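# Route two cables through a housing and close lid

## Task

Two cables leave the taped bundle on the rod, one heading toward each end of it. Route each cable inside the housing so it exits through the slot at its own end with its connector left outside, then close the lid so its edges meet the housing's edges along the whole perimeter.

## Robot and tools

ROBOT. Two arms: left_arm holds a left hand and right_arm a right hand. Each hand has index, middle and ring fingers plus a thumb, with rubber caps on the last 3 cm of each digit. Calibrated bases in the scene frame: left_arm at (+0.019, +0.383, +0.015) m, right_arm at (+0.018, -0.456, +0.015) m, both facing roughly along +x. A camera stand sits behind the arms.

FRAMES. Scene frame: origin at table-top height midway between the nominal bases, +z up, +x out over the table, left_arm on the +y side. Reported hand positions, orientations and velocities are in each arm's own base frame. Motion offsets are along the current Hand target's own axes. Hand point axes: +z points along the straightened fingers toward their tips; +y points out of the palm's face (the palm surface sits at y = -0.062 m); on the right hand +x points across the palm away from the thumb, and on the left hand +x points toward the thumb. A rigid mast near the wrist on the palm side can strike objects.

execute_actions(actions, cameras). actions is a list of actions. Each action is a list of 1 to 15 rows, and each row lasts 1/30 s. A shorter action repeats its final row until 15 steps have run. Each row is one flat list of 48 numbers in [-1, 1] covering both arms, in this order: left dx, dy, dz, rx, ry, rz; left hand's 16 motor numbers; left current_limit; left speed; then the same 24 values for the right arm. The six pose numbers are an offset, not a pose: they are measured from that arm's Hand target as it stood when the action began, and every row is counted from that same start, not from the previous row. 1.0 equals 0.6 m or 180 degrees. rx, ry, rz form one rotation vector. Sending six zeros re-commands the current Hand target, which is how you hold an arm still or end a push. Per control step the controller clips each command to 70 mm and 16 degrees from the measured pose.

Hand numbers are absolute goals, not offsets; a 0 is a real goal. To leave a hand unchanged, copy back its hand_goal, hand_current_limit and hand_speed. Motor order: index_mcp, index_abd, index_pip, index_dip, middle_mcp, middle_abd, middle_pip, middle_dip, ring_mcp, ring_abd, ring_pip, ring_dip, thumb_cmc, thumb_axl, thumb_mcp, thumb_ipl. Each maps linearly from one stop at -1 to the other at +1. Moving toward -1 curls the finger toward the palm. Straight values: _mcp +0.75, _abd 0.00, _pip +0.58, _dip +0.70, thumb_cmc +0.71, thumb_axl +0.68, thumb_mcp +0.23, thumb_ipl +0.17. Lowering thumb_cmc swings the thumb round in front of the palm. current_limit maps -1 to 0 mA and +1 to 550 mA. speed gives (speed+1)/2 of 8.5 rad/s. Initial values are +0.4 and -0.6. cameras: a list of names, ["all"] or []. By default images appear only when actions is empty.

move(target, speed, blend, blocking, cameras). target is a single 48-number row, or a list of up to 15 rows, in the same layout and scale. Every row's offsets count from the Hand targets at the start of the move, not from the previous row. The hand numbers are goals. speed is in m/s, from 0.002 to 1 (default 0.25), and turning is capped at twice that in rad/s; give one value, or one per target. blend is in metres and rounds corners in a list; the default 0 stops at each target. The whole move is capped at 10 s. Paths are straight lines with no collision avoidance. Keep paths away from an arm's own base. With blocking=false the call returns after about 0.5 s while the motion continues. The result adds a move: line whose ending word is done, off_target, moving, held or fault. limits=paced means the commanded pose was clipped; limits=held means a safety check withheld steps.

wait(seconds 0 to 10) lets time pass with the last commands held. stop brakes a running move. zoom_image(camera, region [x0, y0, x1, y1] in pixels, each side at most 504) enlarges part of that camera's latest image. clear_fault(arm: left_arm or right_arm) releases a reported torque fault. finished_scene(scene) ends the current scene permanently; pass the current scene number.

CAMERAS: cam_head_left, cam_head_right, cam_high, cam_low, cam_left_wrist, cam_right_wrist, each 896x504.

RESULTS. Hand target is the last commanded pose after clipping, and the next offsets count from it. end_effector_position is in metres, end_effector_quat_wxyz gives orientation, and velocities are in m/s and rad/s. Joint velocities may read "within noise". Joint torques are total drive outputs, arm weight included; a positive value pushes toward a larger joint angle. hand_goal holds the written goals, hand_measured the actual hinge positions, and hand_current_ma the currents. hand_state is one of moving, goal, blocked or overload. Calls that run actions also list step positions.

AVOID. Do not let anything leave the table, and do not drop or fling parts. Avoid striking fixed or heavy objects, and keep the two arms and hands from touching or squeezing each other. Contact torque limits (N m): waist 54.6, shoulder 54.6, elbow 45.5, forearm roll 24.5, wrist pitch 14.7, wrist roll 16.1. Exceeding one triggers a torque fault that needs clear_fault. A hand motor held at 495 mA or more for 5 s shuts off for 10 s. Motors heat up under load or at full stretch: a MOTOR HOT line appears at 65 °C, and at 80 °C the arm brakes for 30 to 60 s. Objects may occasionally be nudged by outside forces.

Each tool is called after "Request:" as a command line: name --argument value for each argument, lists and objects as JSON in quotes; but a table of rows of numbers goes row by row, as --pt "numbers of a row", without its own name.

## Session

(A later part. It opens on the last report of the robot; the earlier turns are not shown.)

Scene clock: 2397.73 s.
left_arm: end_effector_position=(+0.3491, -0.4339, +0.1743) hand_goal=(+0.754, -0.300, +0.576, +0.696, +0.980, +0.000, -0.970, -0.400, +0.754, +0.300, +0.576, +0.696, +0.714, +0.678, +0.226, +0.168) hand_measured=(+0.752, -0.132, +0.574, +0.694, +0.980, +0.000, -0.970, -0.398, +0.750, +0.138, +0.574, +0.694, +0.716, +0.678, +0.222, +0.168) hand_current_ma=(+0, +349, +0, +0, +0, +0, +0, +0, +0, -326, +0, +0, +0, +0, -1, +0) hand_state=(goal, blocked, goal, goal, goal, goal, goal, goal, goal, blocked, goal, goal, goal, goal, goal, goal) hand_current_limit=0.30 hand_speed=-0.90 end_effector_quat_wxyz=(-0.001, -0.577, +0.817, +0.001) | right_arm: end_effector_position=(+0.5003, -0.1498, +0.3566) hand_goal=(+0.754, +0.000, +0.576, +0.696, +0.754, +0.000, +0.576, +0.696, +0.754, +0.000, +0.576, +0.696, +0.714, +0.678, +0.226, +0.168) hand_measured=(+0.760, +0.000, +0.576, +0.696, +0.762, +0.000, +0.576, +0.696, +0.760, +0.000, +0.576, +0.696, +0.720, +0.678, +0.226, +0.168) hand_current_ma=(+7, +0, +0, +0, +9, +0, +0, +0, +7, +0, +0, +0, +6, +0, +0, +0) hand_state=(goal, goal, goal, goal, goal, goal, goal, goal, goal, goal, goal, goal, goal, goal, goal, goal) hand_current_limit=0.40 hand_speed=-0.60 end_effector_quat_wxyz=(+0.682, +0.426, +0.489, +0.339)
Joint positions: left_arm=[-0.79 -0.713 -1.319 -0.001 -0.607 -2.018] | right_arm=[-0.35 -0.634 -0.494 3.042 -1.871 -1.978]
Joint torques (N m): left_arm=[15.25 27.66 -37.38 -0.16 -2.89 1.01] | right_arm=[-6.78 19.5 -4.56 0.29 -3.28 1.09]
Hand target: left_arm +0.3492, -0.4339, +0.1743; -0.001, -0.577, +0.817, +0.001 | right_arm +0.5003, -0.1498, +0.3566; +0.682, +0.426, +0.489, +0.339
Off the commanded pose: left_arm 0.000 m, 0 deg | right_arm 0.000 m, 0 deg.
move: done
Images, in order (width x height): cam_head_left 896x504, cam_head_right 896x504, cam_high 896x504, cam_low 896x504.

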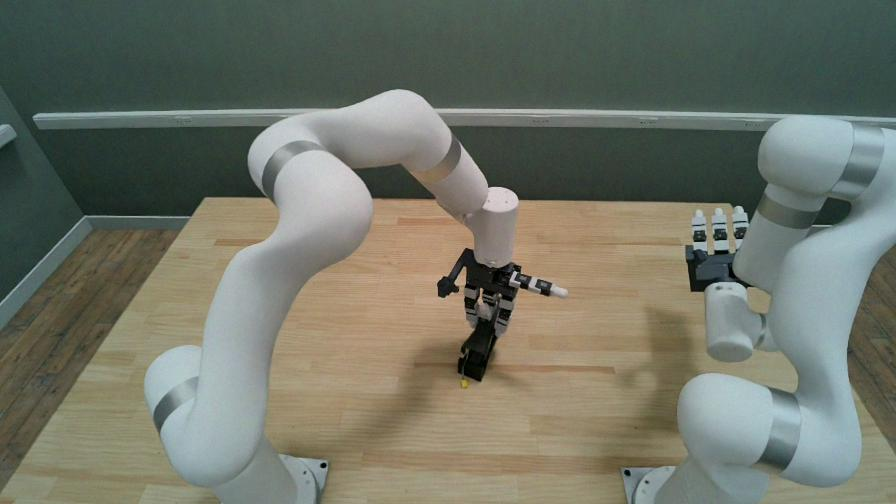

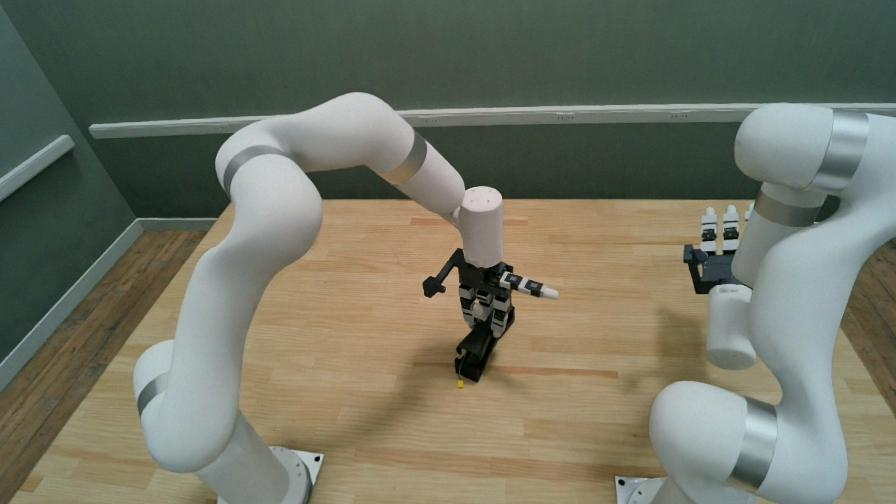

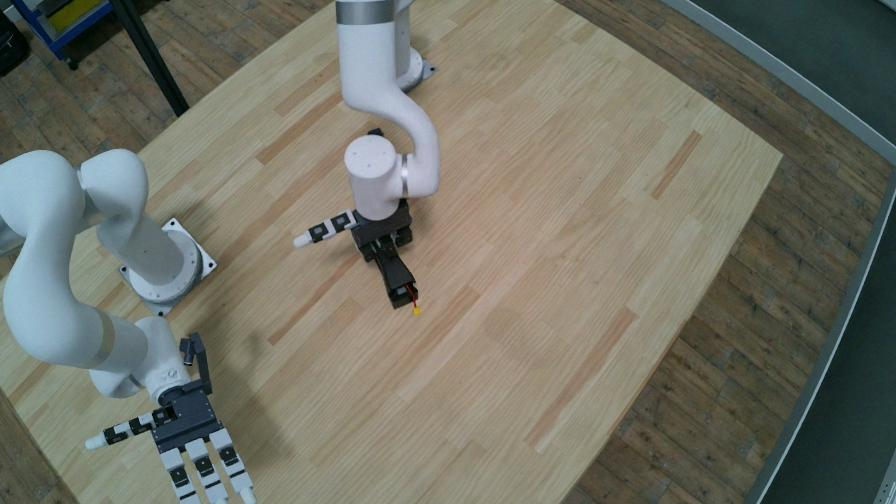

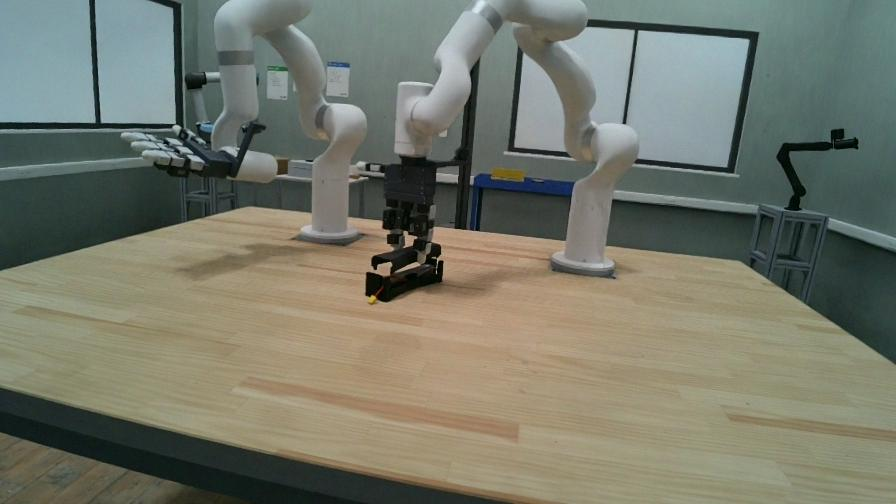

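Request:
move --pt "0.0017 -0.0042 0 0 0 0 0.754 -0.3 0.576 0.696 0.98 0 -0.97 -0.4 0.754 0.3 0.576 0.696 0.714 0.678 0.226 0.168 0.3 -0.9 0 0 0 0 0 0 0.754 0 0.576 0.696 0.754 0 0.576 0.696 0.754 0 0.576 0.696 0.714 0.678 0.226 0.168 0.4 -0.6" --pt "0.0017 -0.0042 0.02 0 0 0 0.754 -0.3 0.576 0.696 0.98 0 -0.97 -0.4 0.754 0.3 0.576 0.696 0.714 0.678 0.226 0.168 0.3 -0.9 0 0 0 0 0 0 0.754 0 0.576 0.696 0.754 0 0.576 0.696 0.754 0 0.576 0.696 0.714 0.678 0.226 0.168 0.4 -0.6" --speed 0.03 --cameras '["cam_head_left", "cam_low", "cam_high", "cam_head_right"]'

Request:
zoom_image --camera "cam_low" --region '[360, 245, 410, 305]'

Request:
zoom_image --camera "cam_low" --region '[405, 235, 455, 295]'

Request:
zoom_image --camera "cam_head_left" --region '[450, 335, 500, 385]'

Request:
zoom_image --camera "cam_high" --region '[375, 265, 425, 320]'

Request:
zoom_image --camera "cam_head_right" --region '[440, 310, 530, 390]'

Scene clock: 2427.73 s.
left_arm: end_effector_position=(+0.3512, -0.4357, +0.1623) hand_goal=(+0.754, -0.300, +0.576, +0.696, +0.980, +0.000, -0.970, -0.400, +0.754, +0.300, +0.576, +0.696, +0.714, +0.678, +0.226, +0.168) hand_measured=(+0.752, -0.132, +0.574, +0.694, +0.980, +0.000, -0.970, -0.398, +0.750, +0.138, +0.574, +0.694, +0.716, +0.678, +0.222, +0.168) hand_current_ma=(+0, +349, +0, +0, +0, +0, +0, +0, +0, -326, +0, +0, +0, +0, -1, +0) hand_state=(goal, blocked, goal, goal, goal, goal, goal, goal, goal, blocked, goal, goal, goal, goal, goal, goal) hand_current_limit=0.30 hand_speed=-0.90 end_effector_quat_wxyz=(-0.001, -0.577, +0.817, +0.001) | right_arm: end_effector_position=(+0.5003, -0.1498, +0.3566) hand_goal=(+0.754, +0.000, +0.576, +0.696, +0.754, +0.000, +0.576, +0.696, +0.754, +0.000, +0.576, +0.696, +0.714, +0.678, +0.226, +0.168) hand_measured=(+0.760, +0.000, +0.576, +0.696, +0.762, +0.000, +0.576, +0.696, +0.760, +0.000, +0.576, +0.696, +0.720, +0.678, +0.226, +0.168) hand_current_ma=(+7, +0, +0, +0, +9, +0, +0, +0, +7, +0, +0, +0, +6, +0, +0, +0) hand_state=(goal, goal, goal, goal, goal, goal, goal, goal, goal, goal, goal, goal, goal, goal, goal, goal) hand_current_limit=0.40 hand_speed=-0.60 end_effector_quat_wxyz=(+0.682, +0.426, +0.489, +0.339)
Joint positions: left_arm=[-0.79 -0.737 -1.327 -0.001 -0.591 -2.017] | right_arm=[-0.35 -0.634 -0.494 3.042 -1.871 -1.978]
Joint torques (N m): left_arm=[13.88 29.29 -18.83 1.12 2.96 1.03] | right_arm=[-6.94 19.32 -4.42 0.52 -3.23 1.08]
Hand target: left_arm +0.3512, -0.4357, +0.1623; -0.001, -0.577, +0.817, +0.001 | right_arm +0.5003, -0.1498, +0.3566; +0.682, +0.426, +0.489, +0.339
Off the commanded pose: left_arm 0.000 m, 0 deg | right_arm 0.000 m, 0 deg.
move: done
Images, in order (width x height): cam_head_left 896x504, cam_head_right 896x504, cam_high 896x504, cam_low 896x504.

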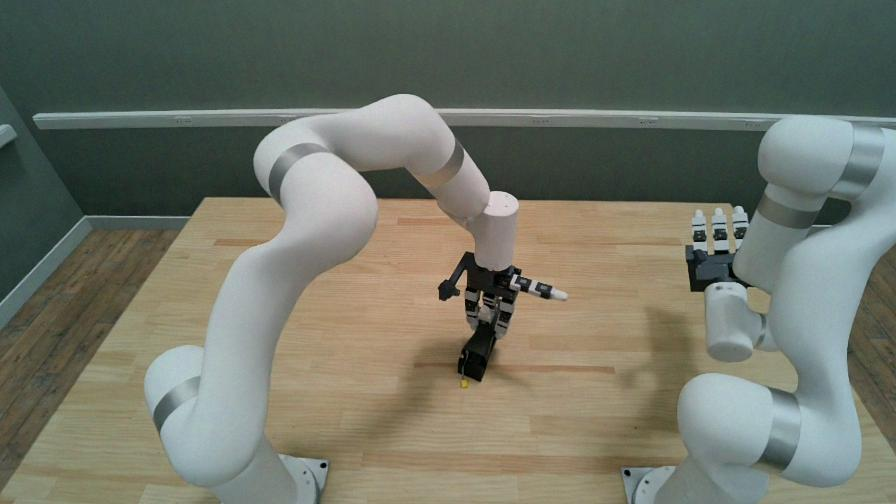

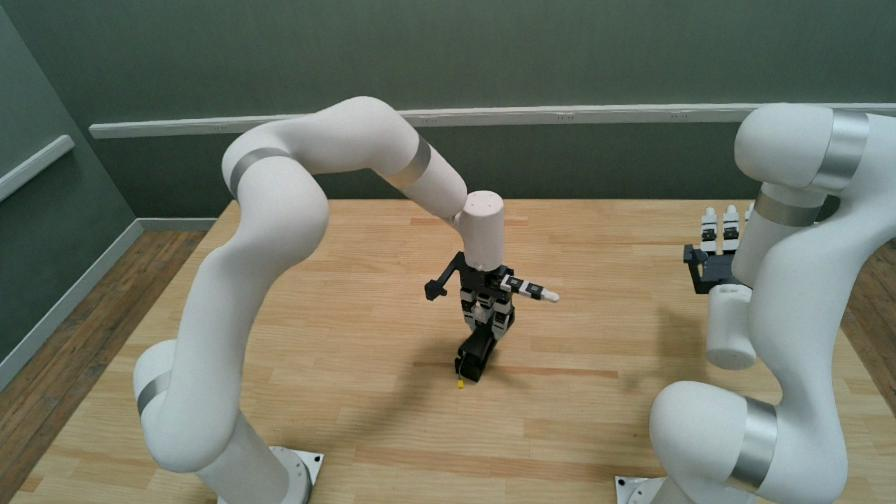

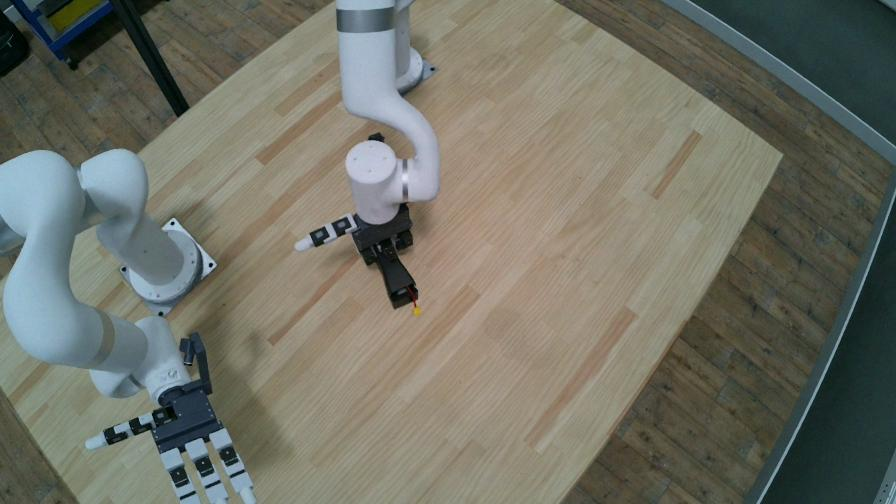

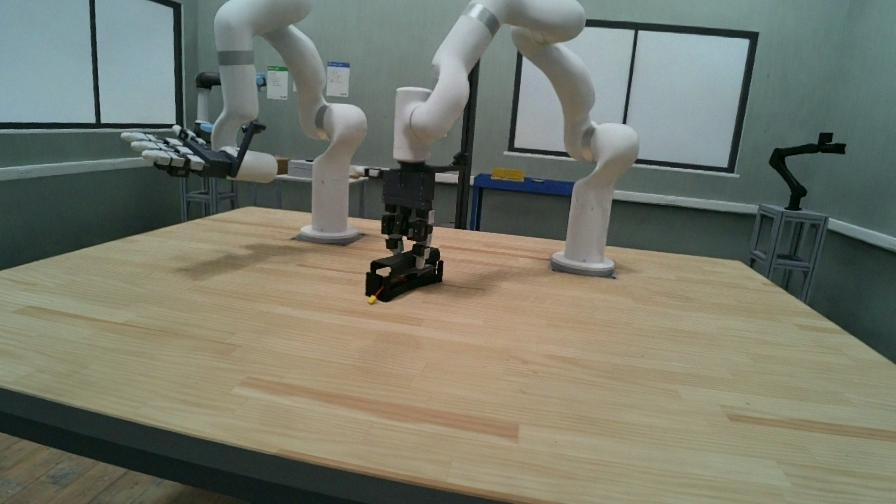

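Scaled by 8.400 from the camera's 896x504 image, which has a finer 1280x720 frame.

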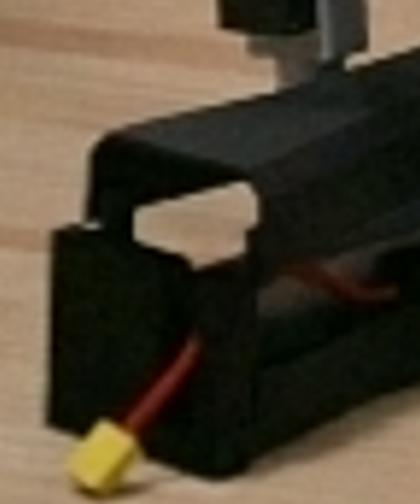

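Scaled by 8.400 from the camera's 896x504 image, which has a finer 1280x720 frame.

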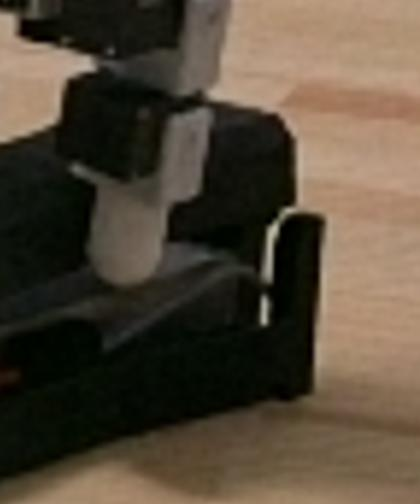

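Scaled by 10.080 from the camera's 896x504 image, which has a finer 1280x720 frame.

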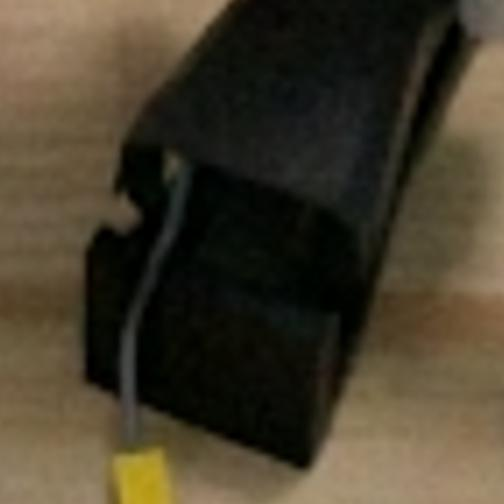

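Scaled by 9.164 from the camera's 896x504 image, which has a finer 1280x720 frame.

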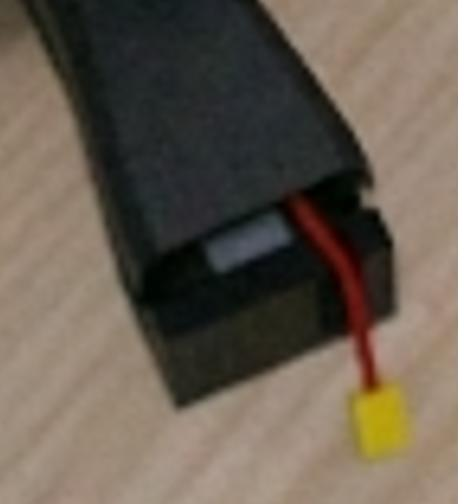

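Scaled by 5.600 from the camera's 896x504 image, which has a finer 1280x720 frame.

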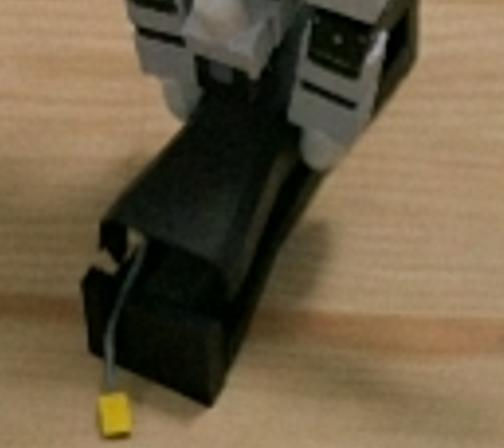

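Request:
move --pt "-0.0017 0.0017 0 0 0 0 0.754 -0.3 0.576 0.696 0.98 0 -0.97 -0.4 0.754 0.3 0.576 0.696 0.714 0.678 0.226 0.168 0.3 -0.9 0 0 0 0 0 0 0.754 0 0.576 0.696 0.754 0 0.576 0.696 0.754 0 0.576 0.696 0.714 0.678 0.226 0.168 0.4 -0.6" --pt "-0.0017 0.0017 0.024 0 0 0 0.754 -0.3 0.576 0.696 0.98 0 -0.97 -0.4 0.754 0.3 0.576 0.696 0.714 0.678 0.226 0.168 0.3 -0.9 0 0 0 0 0 0 0.754 0 0.576 0.696 0.754 0 0.576 0.696 0.754 0 0.576 0.696 0.714 0.678 0.226 0.168 0.4 -0.6" --speed 0.02 --cameras '["cam_head_left", "cam_low", "cam_high", "cam_head_right"]'

Request:
zoom_image --camera "cam_low" --region '[360, 245, 410, 305]'

Request:
zoom_image --camera "cam_low" --region '[405, 235, 455, 295]'

Request:
zoom_image --camera "cam_head_left" --region '[450, 335, 500, 385]'

Request:
zoom_image --camera "cam_high" --region '[375, 265, 425, 320]'

Scene clock: 2455.60 s.
left_arm: end_effector_position=(+0.3505, -0.4343, +0.1479) hand_goal=(+0.754, -0.300, +0.576, +0.696, +0.980, +0.000, -0.970, -0.400, +0.754, +0.300, +0.576, +0.696, +0.714, +0.678, +0.226, +0.168) hand_measured=(+0.752, -0.132, +0.574, +0.694, +0.980, +0.000, -0.970, -0.398, +0.750, +0.138, +0.574, +0.694, +0.716, +0.678, +0.222, +0.168) hand_current_ma=(+0, +349, +0, +0, +0, +0, +0, +0, +0, -326, +0, +0, +0, +0, -1, +0) hand_state=(goal, blocked, goal, goal, goal, goal, goal, goal, goal, blocked, goal, goal, goal, goal, goal, goal) hand_current_limit=0.30 hand_speed=-0.90 end_effector_quat_wxyz=(-0.001, -0.577, +0.817, +0.001) | right_arm: end_effector_position=(+0.5003, -0.1498, +0.3566) hand_goal=(+0.754, +0.000, +0.576, +0.696, +0.754, +0.000, +0.576, +0.696, +0.754, +0.000, +0.576, +0.696, +0.714, +0.678, +0.226, +0.168) hand_measured=(+0.760, +0.000, +0.576, +0.696, +0.762, +0.000, +0.576, +0.696, +0.760, +0.000, +0.576, +0.696, +0.720, +0.678, +0.226, +0.168) hand_current_ma=(+7, +0, +0, +0, +9, +0, +0, +0, +7, +0, +0, +0, +6, +0, +0, +0) hand_state=(goal, goal, goal, goal, goal, goal, goal, goal, goal, goal, goal, goal, goal, goal, goal, goal) hand_current_limit=0.40 hand_speed=-0.60 end_effector_quat_wxyz=(+0.682, +0.426, +0.489, +0.339)
Joint positions: left_arm=[-0.789 -0.757 -1.321 -0.002 -0.566 -2.017] | right_arm=[-0.35 -0.634 -0.494 3.042 -1.871 -1.978]
Joint torques (N m): left_arm=[13.5 26.24 -19.56 -1.98 3.01 1.07] | right_arm=[-6 19.18 -4.43 0.36 -3.23 1.11]
Hand target: left_arm +0.3505, -0.4343, +0.1479; -0.001, -0.577, +0.817, +0.001 | right_arm +0.5003, -0.1498, +0.3566; +0.682, +0.426, +0.489, +0.339
Off the commanded pose: left_arm 0.000 m, 0 deg | right_arm 0.000 m, 0 deg.
move: done
Images, in order (width x height): cam_head_left 896x504, cam_head_right 896x504, cam_high 896x504, cam_low 896x504.

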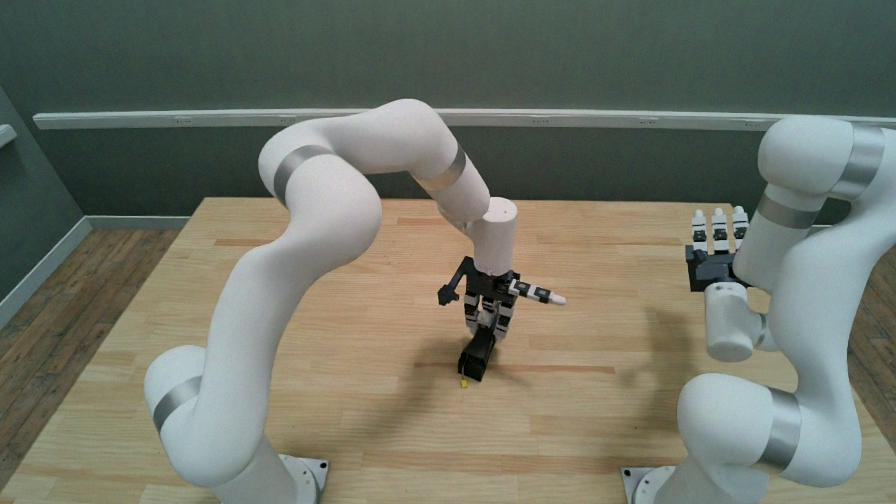

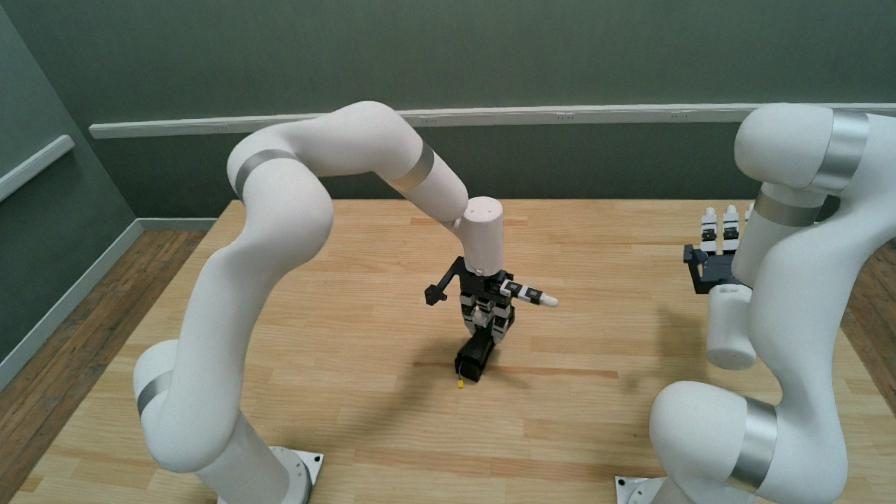

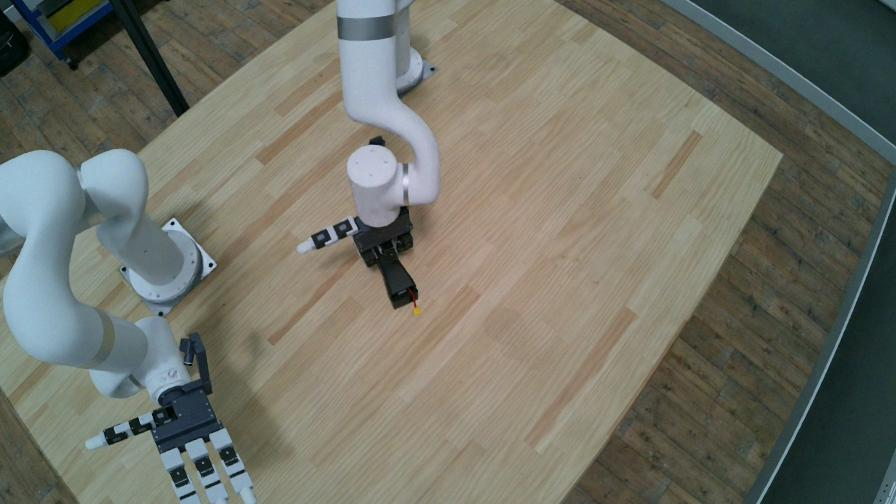

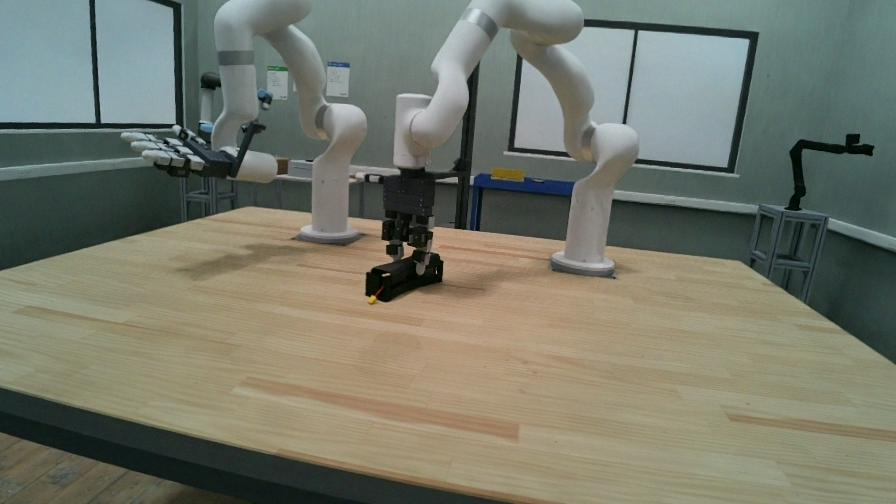

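Scaled by 8.400 from the camera's 896x504 image, which has a finer 1280x720 frame.

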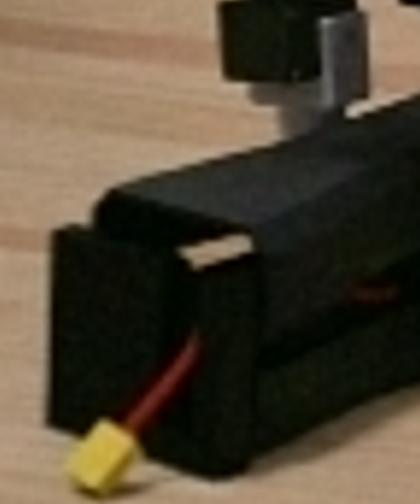

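Scaled by 8.400 from the camera's 896x504 image, which has a finer 1280x720 frame.

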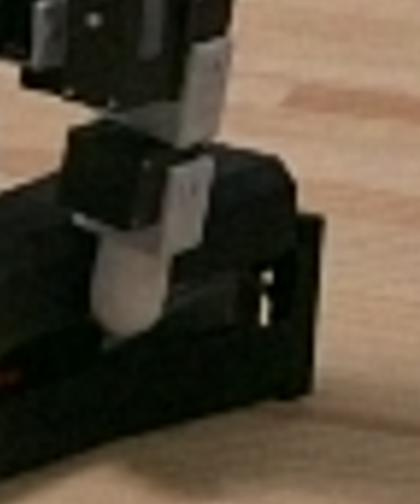

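Scaled by 10.080 from the camera's 896x504 image, which has a finer 1280x720 frame.

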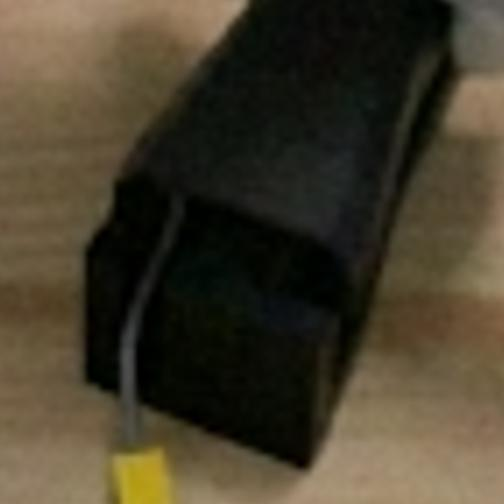

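Scaled by 9.164 from the camera's 896x504 image, which has a finer 1280x720 frame.

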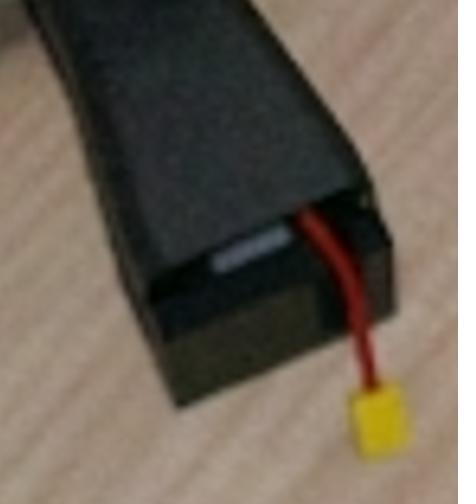

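Request:
move --target '[0,0,0.0175,0,0,0,0.754,-0.3,0.576,0.696,0.98,0,-0.97,-0.4,0.754,0.3,0.576,0.696,0.714,0.678,0.226,0.168,0.3,-0.9,0,0,0,0,0,0,0.754,0,0.576,0.696,0.754,0,0.576,0.696,0.754,0,0.576,0.696,0.714,0.678,0.226,0.168,0.4,-0.6]' --speed 0.02 --cameras '["cam_head_left", "cam_low", "cam_high", "cam_head_right"]'

Request:
zoom_image --camera "cam_low" --region '[360, 245, 410, 305]'

Request:
zoom_image --camera "cam_low" --region '[405, 235, 455, 295]'

Request:
zoom_image --camera "cam_head_left" --region '[450, 335, 500, 385]'

Request:
zoom_image --camera "cam_high" --region '[375, 265, 425, 320]'

Scene clock: 2463.67 s.
left_arm: end_effector_position=(+0.3505, -0.4343, +0.1374) hand_goal=(+0.754, -0.300, +0.576, +0.696, +0.980, +0.000, -0.970, -0.400, +0.754, +0.300, +0.576, +0.696, +0.714, +0.678, +0.226, +0.168) hand_measured=(+0.752, -0.132, +0.574, +0.694, +0.980, +0.000, -0.970, -0.398, +0.752, +0.138, +0.574, +0.694, +0.716, +0.678, +0.222, +0.168) hand_current_ma=(+0, +349, +0, +0, +0, +0, +0, +0, +0, -323, +0, +0, +0, +0, -1, +0) hand_state=(goal, blocked, goal, goal, goal, goal, goal, goal, goal, blocked, goal, goal, goal, goal, goal, goal) hand_current_limit=0.30 hand_speed=-0.90 end_effector_quat_wxyz=(-0.001, -0.577, +0.817, +0.001) | right_arm: end_effector_position=(+0.5003, -0.1498, +0.3566) hand_goal=(+0.754, +0.000, +0.576, +0.696, +0.754, +0.000, +0.576, +0.696, +0.754, +0.000, +0.576, +0.696, +0.714, +0.678, +0.226, +0.168) hand_measured=(+0.760, +0.000, +0.576, +0.696, +0.762, +0.000, +0.576, +0.696, +0.760, +0.000, +0.576, +0.696, +0.720, +0.678, +0.226, +0.168) hand_current_ma=(+7, +0, +0, +0, +9, +0, +0, +0, +7, +0, +0, +0, +6, +0, +0, +0) hand_state=(goal, goal, goal, goal, goal, goal, goal, goal, goal, goal, goal, goal, goal, goal, goal, goal) hand_current_limit=0.40 hand_speed=-0.60 end_effector_quat_wxyz=(+0.682, +0.426, +0.489, +0.339)
Joint positions: left_arm=[-0.789 -0.774 -1.321 -0.002 -0.549 -2.017] | right_arm=[-0.35 -0.634 -0.494 3.042 -1.871 -1.978]
Joint torques (N m): left_arm=[1.26 27.98 -25.78 -2.04 3.08 1] | right_arm=[-6.77 19.04 -4.44 0.49 -3.3 1.03]
Hand target: left_arm +0.3505, -0.4343, +0.1374; -0.001, -0.577, +0.817, +0.001 | right_arm +0.5003, -0.1498, +0.3566; +0.682, +0.426, +0.489, +0.339
Off the commanded pose: left_arm 0.000 m, 0 deg | right_arm 0.000 m, 0 deg.
move: done
Images, in order (width x height): cam_head_left 896x504, cam_head_right 896x504, cam_high 896x504, cam_low 896x504.

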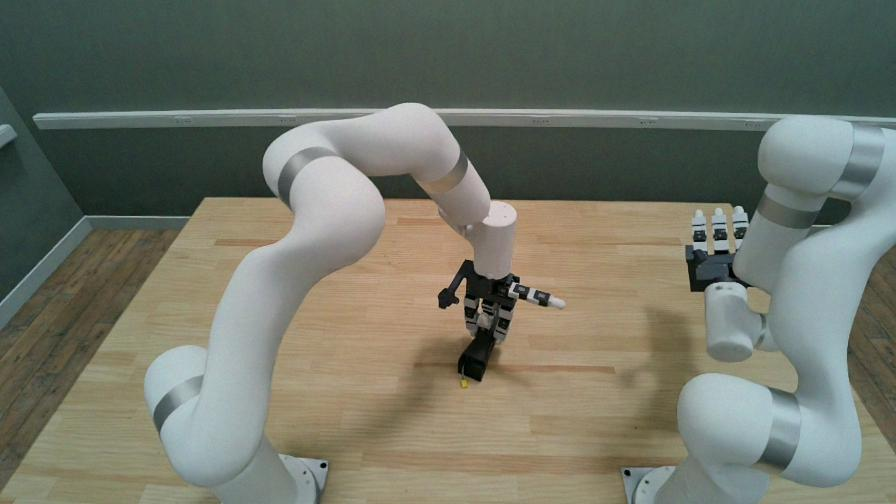

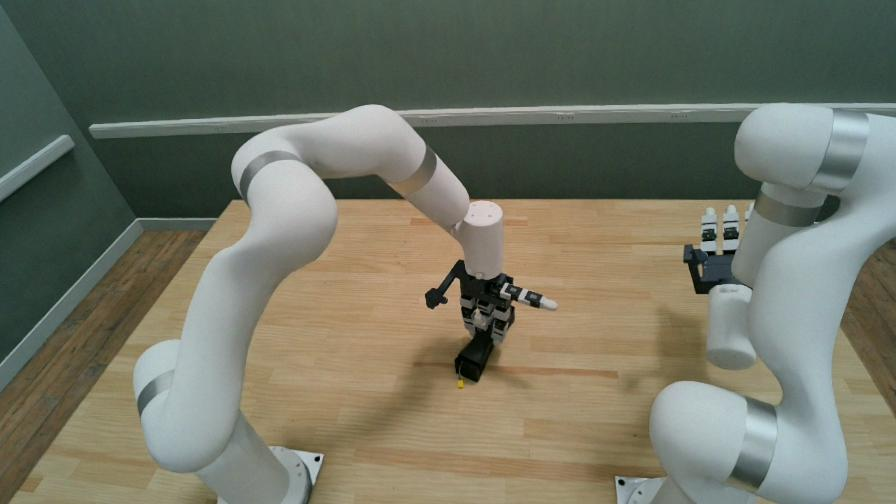

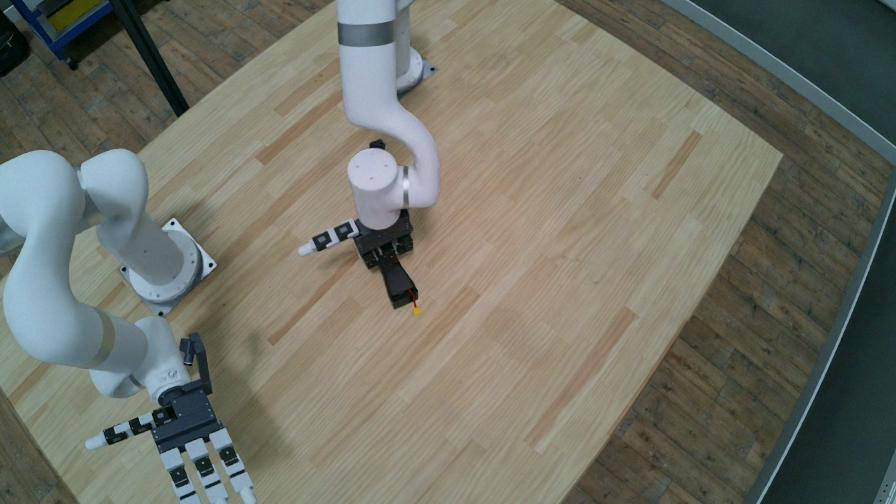

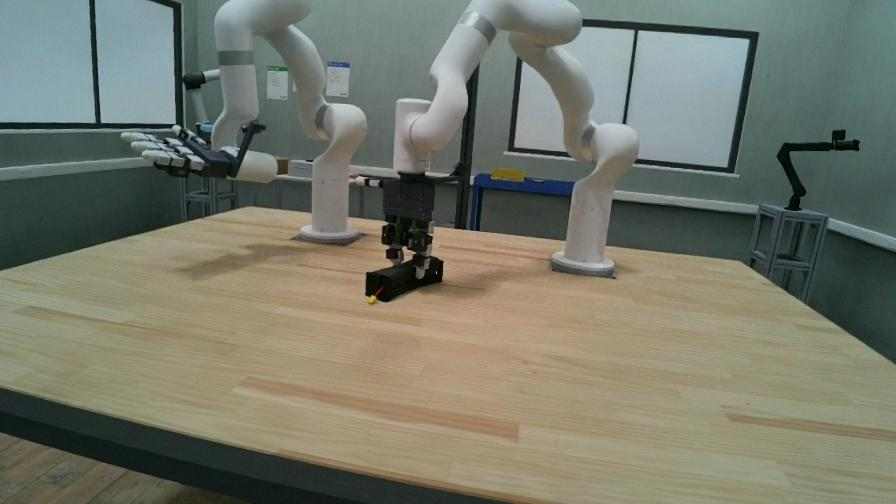

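Scaled by 8.400 from the camera's 896x504 image, which has a finer 1280x720 frame.

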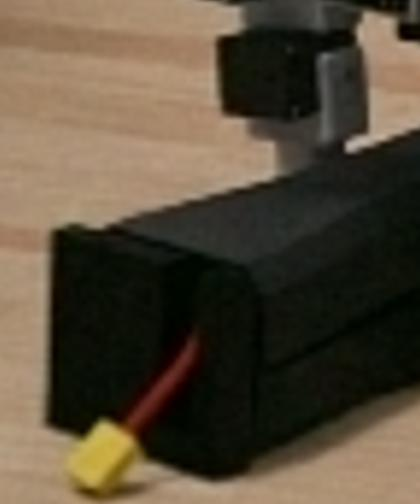

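Scaled by 8.400 from the camera's 896x504 image, which has a finer 1280x720 frame.

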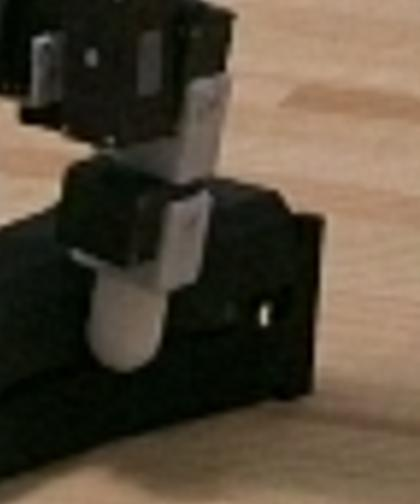

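Scaled by 10.080 from the camera's 896x504 image, which has a finer 1280x720 frame.

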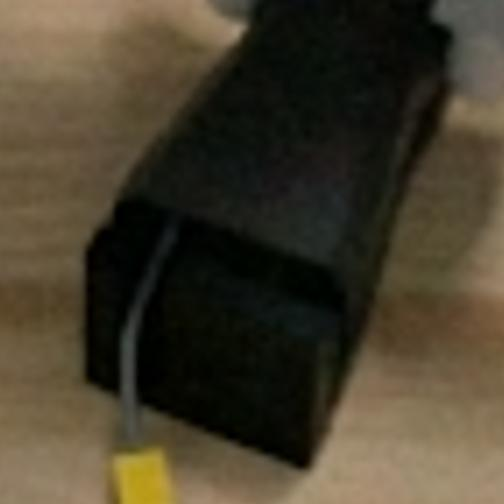

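Scaled by 9.164 from the camera's 896x504 image, which has a finer 1280x720 frame.

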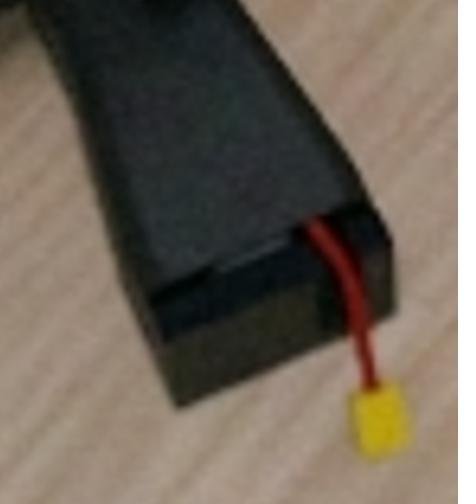

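Request:
move --target '[0,0,0.0083,0,0,0,0.754,-0.3,0.576,0.696,0.98,0,-0.97,-0.4,0.754,0.3,0.576,0.696,0.714,0.678,0.226,0.168,0.3,-0.9,0,0,0,0,0,0,0.754,0,0.576,0.696,0.754,0,0.576,0.696,0.754,0,0.576,0.696,0.714,0.678,0.226,0.168,0.4,-0.6]' --speed 0.015 --cameras '["cam_head_left", "cam_low", "cam_high", "cam_head_right"]'

Request:
zoom_image --camera "cam_low" --region '[360, 245, 410, 305]'

Request:
zoom_image --camera "cam_low" --region '[405, 235, 455, 295]'

Request:
zoom_image --camera "cam_head_left" --region '[450, 335, 500, 385]'

Request:
zoom_image --camera "cam_high" --region '[375, 265, 425, 320]'

Scene clock: 2474.07 s.
left_arm: end_effector_position=(+0.3505, -0.4343, +0.1324) hand_goal=(+0.754, -0.300, +0.576, +0.696, +0.980, +0.000, -0.970, -0.400, +0.754, +0.300, +0.576, +0.696, +0.714, +0.678, +0.226, +0.168) hand_measured=(+0.752, -0.132, +0.574, +0.694, +0.980, +0.000, -0.970, -0.398, +0.752, +0.138, +0.574, +0.694, +0.716, +0.678, +0.222, +0.168) hand_current_ma=(+0, +349, +0, +0, +0, +0, +0, +0, +0, -323, +0, +0, +0, +0, -1, +0) hand_state=(goal, blocked, goal, goal, goal, goal, goal, goal, goal, blocked, goal, goal, goal, goal, goal, goal) hand_current_limit=0.30 hand_speed=-0.90 end_effector_quat_wxyz=(-0.001, -0.577, +0.817, +0.001) | right_arm: end_effector_position=(+0.5003, -0.1498, +0.3566) hand_goal=(+0.754, +0.000, +0.576, +0.696, +0.754, +0.000, +0.576, +0.696, +0.754, +0.000, +0.576, +0.696, +0.714, +0.678, +0.226, +0.168) hand_measured=(+0.760, +0.000, +0.576, +0.696, +0.762, +0.000, +0.576, +0.696, +0.760, +0.000, +0.576, +0.696, +0.720, +0.678, +0.226, +0.168) hand_current_ma=(+7, +0, +0, +0, +9, +0, +0, +0, +7, +0, +0, +0, +6, +0, +0, +0) hand_state=(goal, goal, goal, goal, goal, goal, goal, goal, goal, goal, goal, goal, goal, goal, goal, goal) hand_current_limit=0.40 hand_speed=-0.60 end_effector_quat_wxyz=(+0.682, +0.426, +0.489, +0.339)
Joint positions: left_arm=[-0.789 -0.782 -1.321 -0.002 -0.541 -2.016] | right_arm=[-0.35 -0.634 -0.494 3.042 -1.871 -1.978]
Joint torques (N m): left_arm=[-10.93 27.24 -37.01 -2.24 3.05 1.03] | right_arm=[-6.71 19.69 -4.2 0.23 -3.25 1.06]
Hand target: left_arm +0.3505, -0.4343, +0.1324; -0.001, -0.577, +0.817, +0.001 | right_arm +0.5003, -0.1498, +0.3566; +0.682, +0.426, +0.489, +0.339
Off the commanded pose: left_arm 0.000 m, 0 deg | right_arm 0.000 m, 0 deg.
move: done
Images, in order (width x height): cam_head_left 896x504, cam_head_right 896x504, cam_high 896x504, cam_low 896x504.

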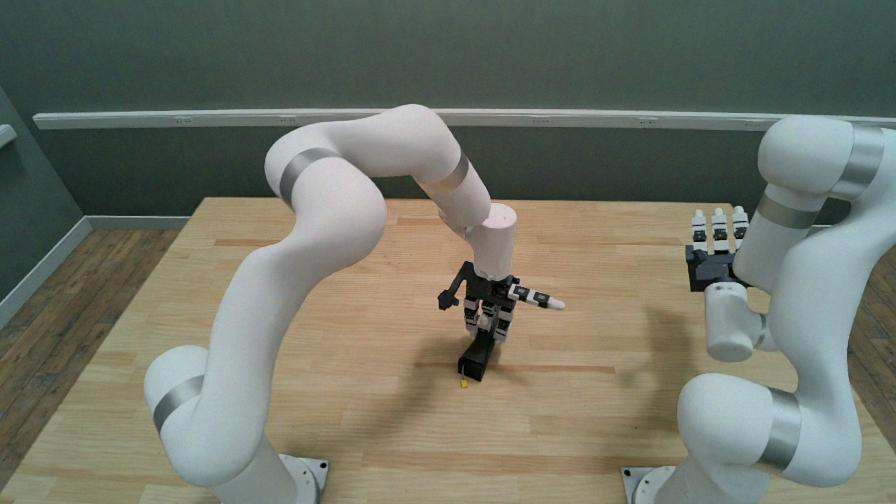

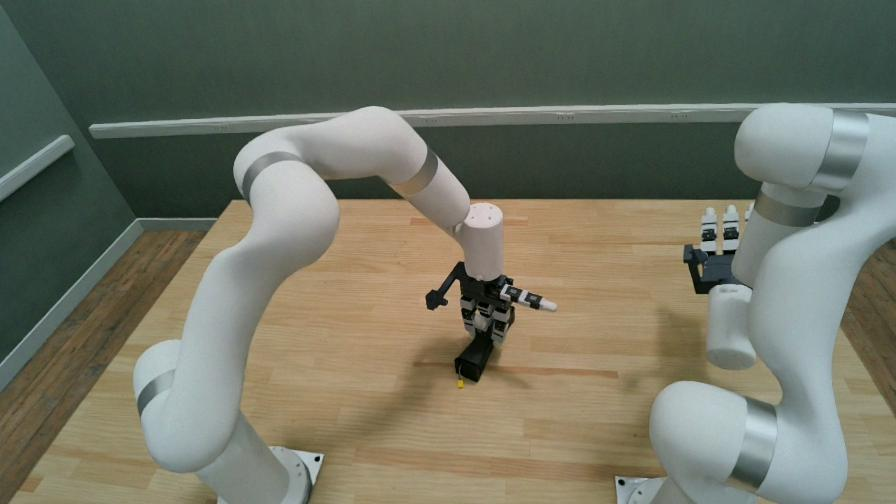

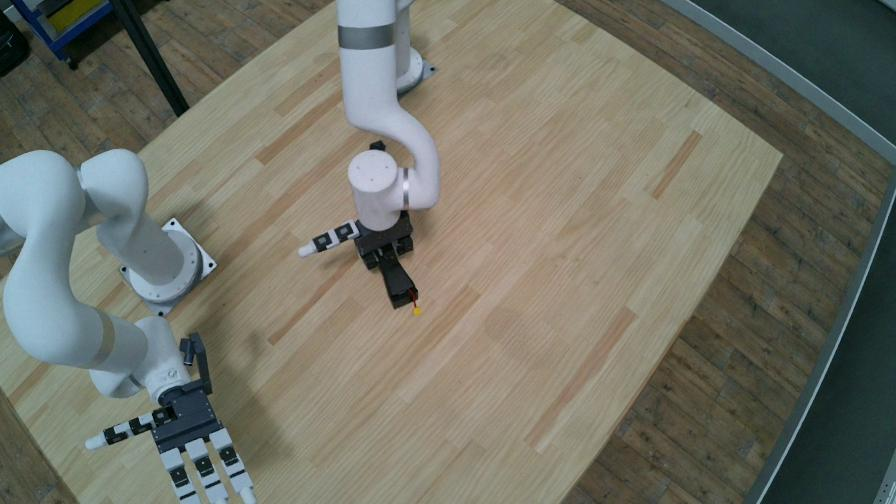

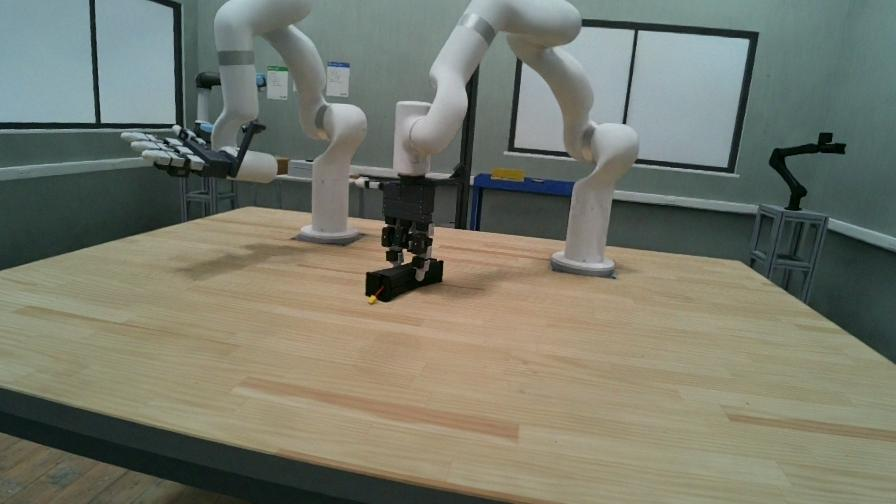

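Scaled by 8.400 from the camera's 896x504 image, which has a finer 1280x720 frame.

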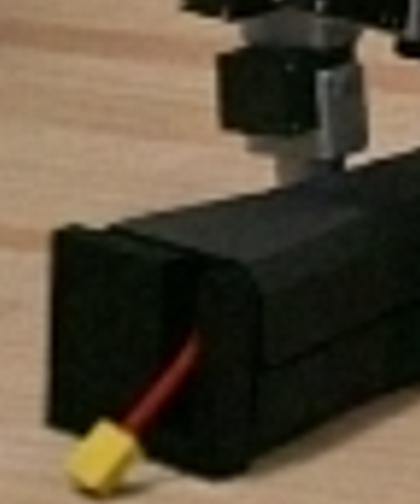

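Scaled by 8.400 from the camera's 896x504 image, which has a finer 1280x720 frame.

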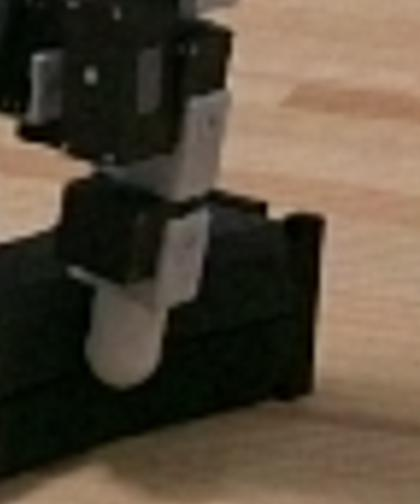

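Scaled by 10.080 from the camera's 896x504 image, which has a finer 1280x720 frame.

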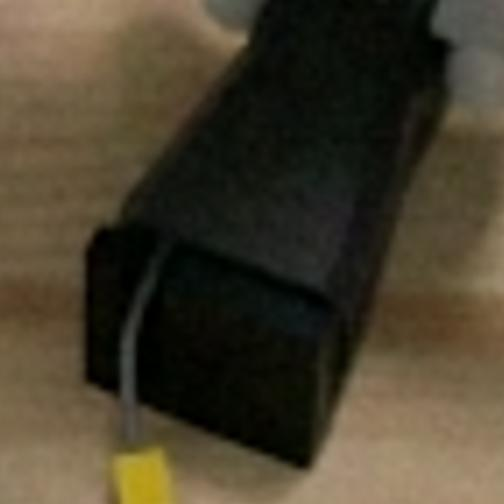

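Scaled by 9.164 from the camera's 896x504 image, which has a finer 1280x720 frame.

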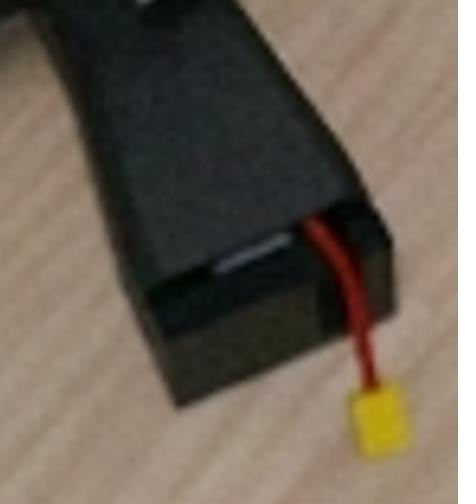

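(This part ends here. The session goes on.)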